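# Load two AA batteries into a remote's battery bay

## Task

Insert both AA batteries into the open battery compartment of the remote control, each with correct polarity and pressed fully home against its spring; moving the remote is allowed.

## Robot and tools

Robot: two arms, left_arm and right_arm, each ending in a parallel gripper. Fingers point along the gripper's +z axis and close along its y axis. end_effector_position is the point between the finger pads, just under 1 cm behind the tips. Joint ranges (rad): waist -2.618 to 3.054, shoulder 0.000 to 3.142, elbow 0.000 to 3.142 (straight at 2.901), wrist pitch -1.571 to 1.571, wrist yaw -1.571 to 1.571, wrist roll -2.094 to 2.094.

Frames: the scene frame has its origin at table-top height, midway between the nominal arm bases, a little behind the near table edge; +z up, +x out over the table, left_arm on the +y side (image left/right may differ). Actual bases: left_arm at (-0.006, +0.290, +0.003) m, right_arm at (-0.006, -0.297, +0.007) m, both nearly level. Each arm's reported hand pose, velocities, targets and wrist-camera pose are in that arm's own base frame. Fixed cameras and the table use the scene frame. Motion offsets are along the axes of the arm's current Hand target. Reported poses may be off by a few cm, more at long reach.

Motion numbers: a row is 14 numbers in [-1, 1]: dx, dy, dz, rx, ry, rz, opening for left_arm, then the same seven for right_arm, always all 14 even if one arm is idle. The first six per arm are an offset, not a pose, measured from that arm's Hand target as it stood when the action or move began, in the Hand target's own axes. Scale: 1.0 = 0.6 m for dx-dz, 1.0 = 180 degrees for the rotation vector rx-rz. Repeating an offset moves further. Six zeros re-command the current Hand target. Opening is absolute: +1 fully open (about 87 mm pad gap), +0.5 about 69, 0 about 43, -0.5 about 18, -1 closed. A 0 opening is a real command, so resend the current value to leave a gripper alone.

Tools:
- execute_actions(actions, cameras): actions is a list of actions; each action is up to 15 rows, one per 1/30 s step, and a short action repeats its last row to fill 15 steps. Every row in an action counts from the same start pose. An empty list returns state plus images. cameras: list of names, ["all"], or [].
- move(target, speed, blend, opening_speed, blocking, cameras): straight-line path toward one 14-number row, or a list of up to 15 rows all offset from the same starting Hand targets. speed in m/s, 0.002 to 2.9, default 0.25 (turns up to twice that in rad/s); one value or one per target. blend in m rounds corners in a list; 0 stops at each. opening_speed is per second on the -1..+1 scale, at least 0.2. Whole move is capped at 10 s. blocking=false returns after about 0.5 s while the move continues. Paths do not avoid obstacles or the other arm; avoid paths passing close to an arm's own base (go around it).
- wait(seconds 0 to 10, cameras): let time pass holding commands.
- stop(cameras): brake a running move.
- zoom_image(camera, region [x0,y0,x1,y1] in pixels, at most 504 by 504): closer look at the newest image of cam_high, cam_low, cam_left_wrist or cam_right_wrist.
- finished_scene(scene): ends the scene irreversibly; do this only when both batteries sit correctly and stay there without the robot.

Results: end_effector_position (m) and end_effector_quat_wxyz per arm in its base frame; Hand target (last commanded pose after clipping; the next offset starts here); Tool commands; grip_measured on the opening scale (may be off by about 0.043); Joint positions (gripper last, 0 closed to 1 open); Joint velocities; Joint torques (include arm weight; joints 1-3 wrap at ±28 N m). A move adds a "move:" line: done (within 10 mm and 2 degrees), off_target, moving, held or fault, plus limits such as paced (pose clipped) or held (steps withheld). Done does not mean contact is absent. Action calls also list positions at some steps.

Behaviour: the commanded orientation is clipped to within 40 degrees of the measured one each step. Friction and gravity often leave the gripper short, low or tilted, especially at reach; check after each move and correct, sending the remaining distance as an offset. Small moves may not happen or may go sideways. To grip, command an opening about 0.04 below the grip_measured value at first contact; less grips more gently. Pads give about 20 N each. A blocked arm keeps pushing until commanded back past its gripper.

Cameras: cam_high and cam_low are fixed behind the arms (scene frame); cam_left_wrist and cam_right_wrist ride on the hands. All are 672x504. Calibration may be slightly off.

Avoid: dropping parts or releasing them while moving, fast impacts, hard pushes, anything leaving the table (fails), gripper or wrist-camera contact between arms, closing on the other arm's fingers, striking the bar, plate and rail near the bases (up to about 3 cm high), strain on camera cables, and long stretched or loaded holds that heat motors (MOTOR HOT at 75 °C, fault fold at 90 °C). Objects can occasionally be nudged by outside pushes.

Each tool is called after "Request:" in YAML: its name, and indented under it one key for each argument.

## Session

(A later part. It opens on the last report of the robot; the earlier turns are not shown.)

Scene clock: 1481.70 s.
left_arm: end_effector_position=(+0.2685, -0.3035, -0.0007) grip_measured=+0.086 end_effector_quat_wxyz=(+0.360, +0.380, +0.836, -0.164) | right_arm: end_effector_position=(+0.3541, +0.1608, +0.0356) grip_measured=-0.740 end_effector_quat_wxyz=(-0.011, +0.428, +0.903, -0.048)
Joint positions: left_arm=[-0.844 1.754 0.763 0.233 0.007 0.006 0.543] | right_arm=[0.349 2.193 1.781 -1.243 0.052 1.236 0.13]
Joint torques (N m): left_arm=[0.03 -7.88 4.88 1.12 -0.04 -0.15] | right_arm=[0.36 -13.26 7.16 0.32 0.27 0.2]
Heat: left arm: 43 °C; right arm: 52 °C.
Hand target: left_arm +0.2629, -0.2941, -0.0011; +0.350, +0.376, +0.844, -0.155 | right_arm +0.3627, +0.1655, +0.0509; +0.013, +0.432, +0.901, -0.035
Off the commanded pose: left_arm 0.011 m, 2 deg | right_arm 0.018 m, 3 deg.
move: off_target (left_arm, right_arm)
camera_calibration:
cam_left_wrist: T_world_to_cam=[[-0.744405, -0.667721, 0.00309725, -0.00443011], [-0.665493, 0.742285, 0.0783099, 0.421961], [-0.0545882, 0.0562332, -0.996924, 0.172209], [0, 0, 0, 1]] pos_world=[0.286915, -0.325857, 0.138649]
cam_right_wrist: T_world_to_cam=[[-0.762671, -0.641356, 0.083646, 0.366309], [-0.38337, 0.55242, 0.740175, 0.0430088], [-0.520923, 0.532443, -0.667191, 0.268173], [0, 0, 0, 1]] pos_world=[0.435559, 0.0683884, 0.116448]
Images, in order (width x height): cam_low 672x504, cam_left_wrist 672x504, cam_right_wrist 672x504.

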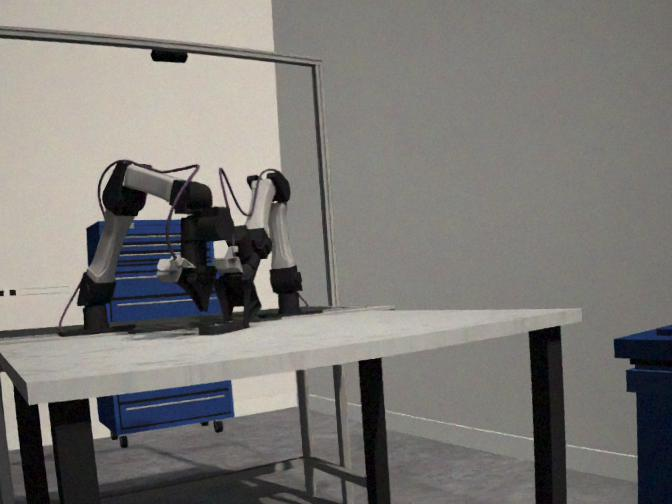

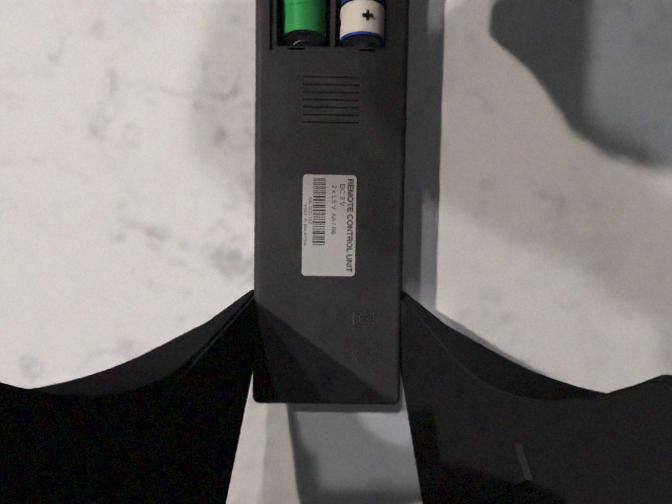

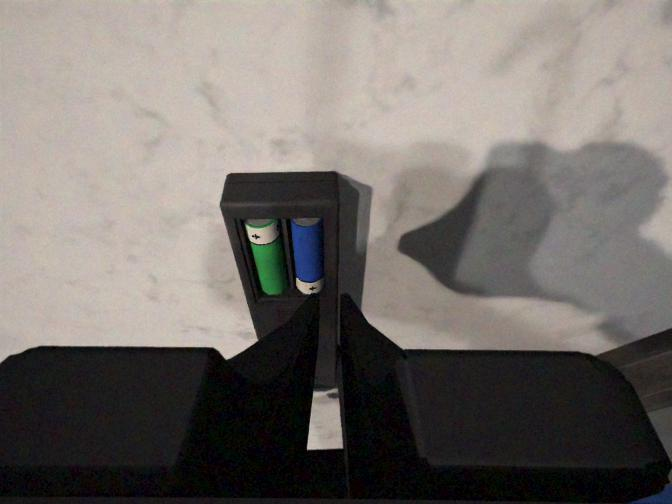

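Request:
move:
  target:
    - [0,0,0,0,0,0,0.0,-0.05,0,-0.1,0,0,0,-0.74]
    - [0.01,0,0.006,0,0,0,0.5,-0.05,0,-0.1,0,0,0,-0.74]
    - [0.01,0,-0.15,0,0,0,0.5,-0.05,0,-0.1,0,0,0,-0.74]
  speed: 0.12
  opening_speed: 0.5
  cameras: ["cam_left_wrist","cam_right_wrist"]

Request:
zoom_image:
  camera: "cam_right_wrist"
  region: [200, 200, 400, 400]

Scene clock: 1490.97 s.
left_arm: end_effector_position=(+0.2161, -0.2454, +0.0546) grip_measured=+0.500 end_effector_quat_wxyz=(+0.341, +0.384, +0.844, -0.156) | right_arm: end_effector_position=(+0.3763, +0.1482, +0.1085) grip_measured=-0.740 end_effector_quat_wxyz=(+0.001, +0.437, +0.899, -0.037)
Joint positions: left_arm=[-0.846 1.321 0.645 -0.126 0.006 0.005 0.75] | right_arm=[0.303 2.225 2.128 -1.523 0.056 1.211 0.13]
Joint torques (N m): left_arm=[0.12 -4.82 6.49 1.51 -0.04 -0.16] | right_arm=[-0.43 -10.55 7.51 0.32 0.23 -0.12]
Heat: left arm: 44 °C; right arm: 53 °C.
Hand target: left_arm +0.2175, -0.2436, +0.0583; +0.350, +0.376, +0.844, -0.155 | right_arm +0.3819, +0.1466, +0.1123; +0.013, +0.432, +0.901, -0.035
Off the commanded pose: left_arm 0.004 m, 1 deg | right_arm 0.007 m, 2 deg.
move: done; target 2's new opening was sent with left_arm's hand 0.014 m and 2 deg from that target
camera_calibration:
cam_left_wrist: T_world_to_cam=[[-0.745019, -0.667035, 0.00319796, -0.00458836], [-0.661739, 0.73969, 0.122311, 0.335675], [-0.0839512, 0.0890078, -0.992487, 0.235307], [0, 0, 0, 1]] pos_world=[0.238465, -0.2723, 0.192497]
cam_right_wrist: T_world_to_cam=[[-0.777585, -0.626501, 0.0534636, 0.375754], [-0.396119, 0.554125, 0.732144, 0.00988936], [-0.488314, 0.548126, -0.679048, 0.321739], [0, 0, 0, 1]] pos_world=[0.453207, 0.0535764, 0.191147]
Images, in order (width x height): cam_left_wrist 672x504, cam_right_wrist 672x504.

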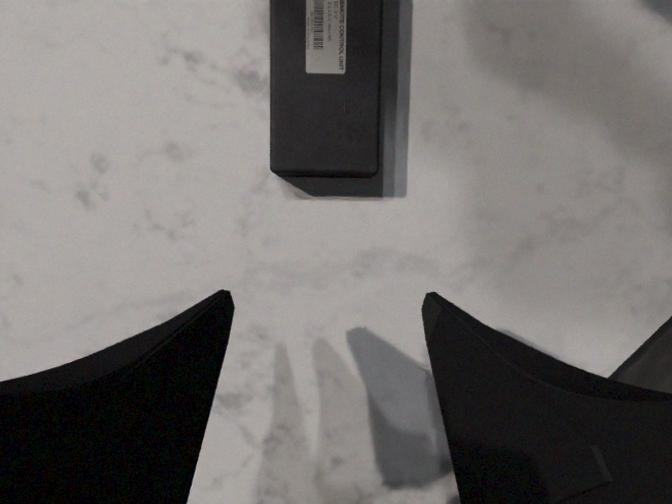

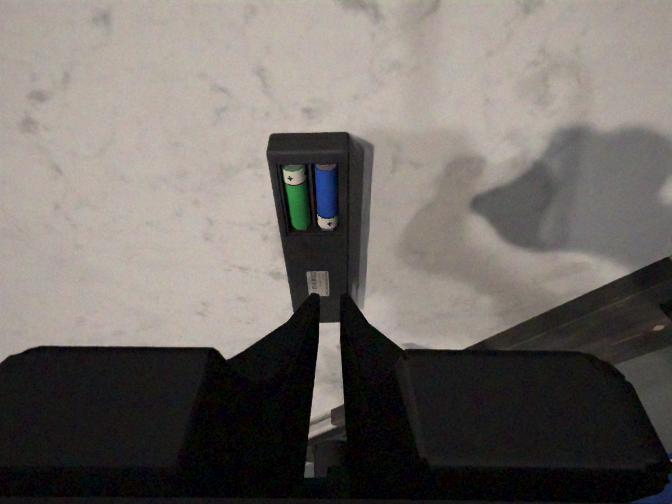

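Scaled by 2.520 from the camera's 672x504 image, which has a finer 960x720 frame.

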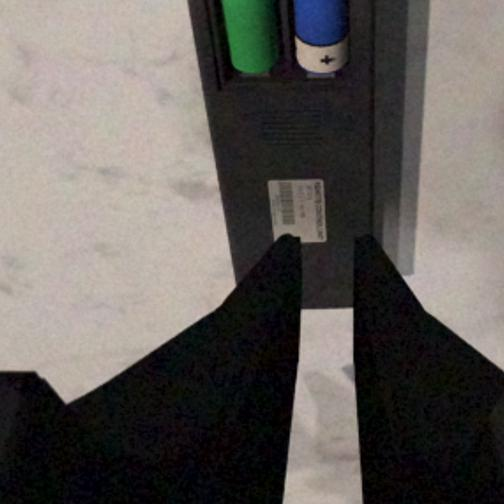

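Both in. Finish the practice scene to check.

Request:
finished_scene:
  scene: 1

The scene is finished: the task was done.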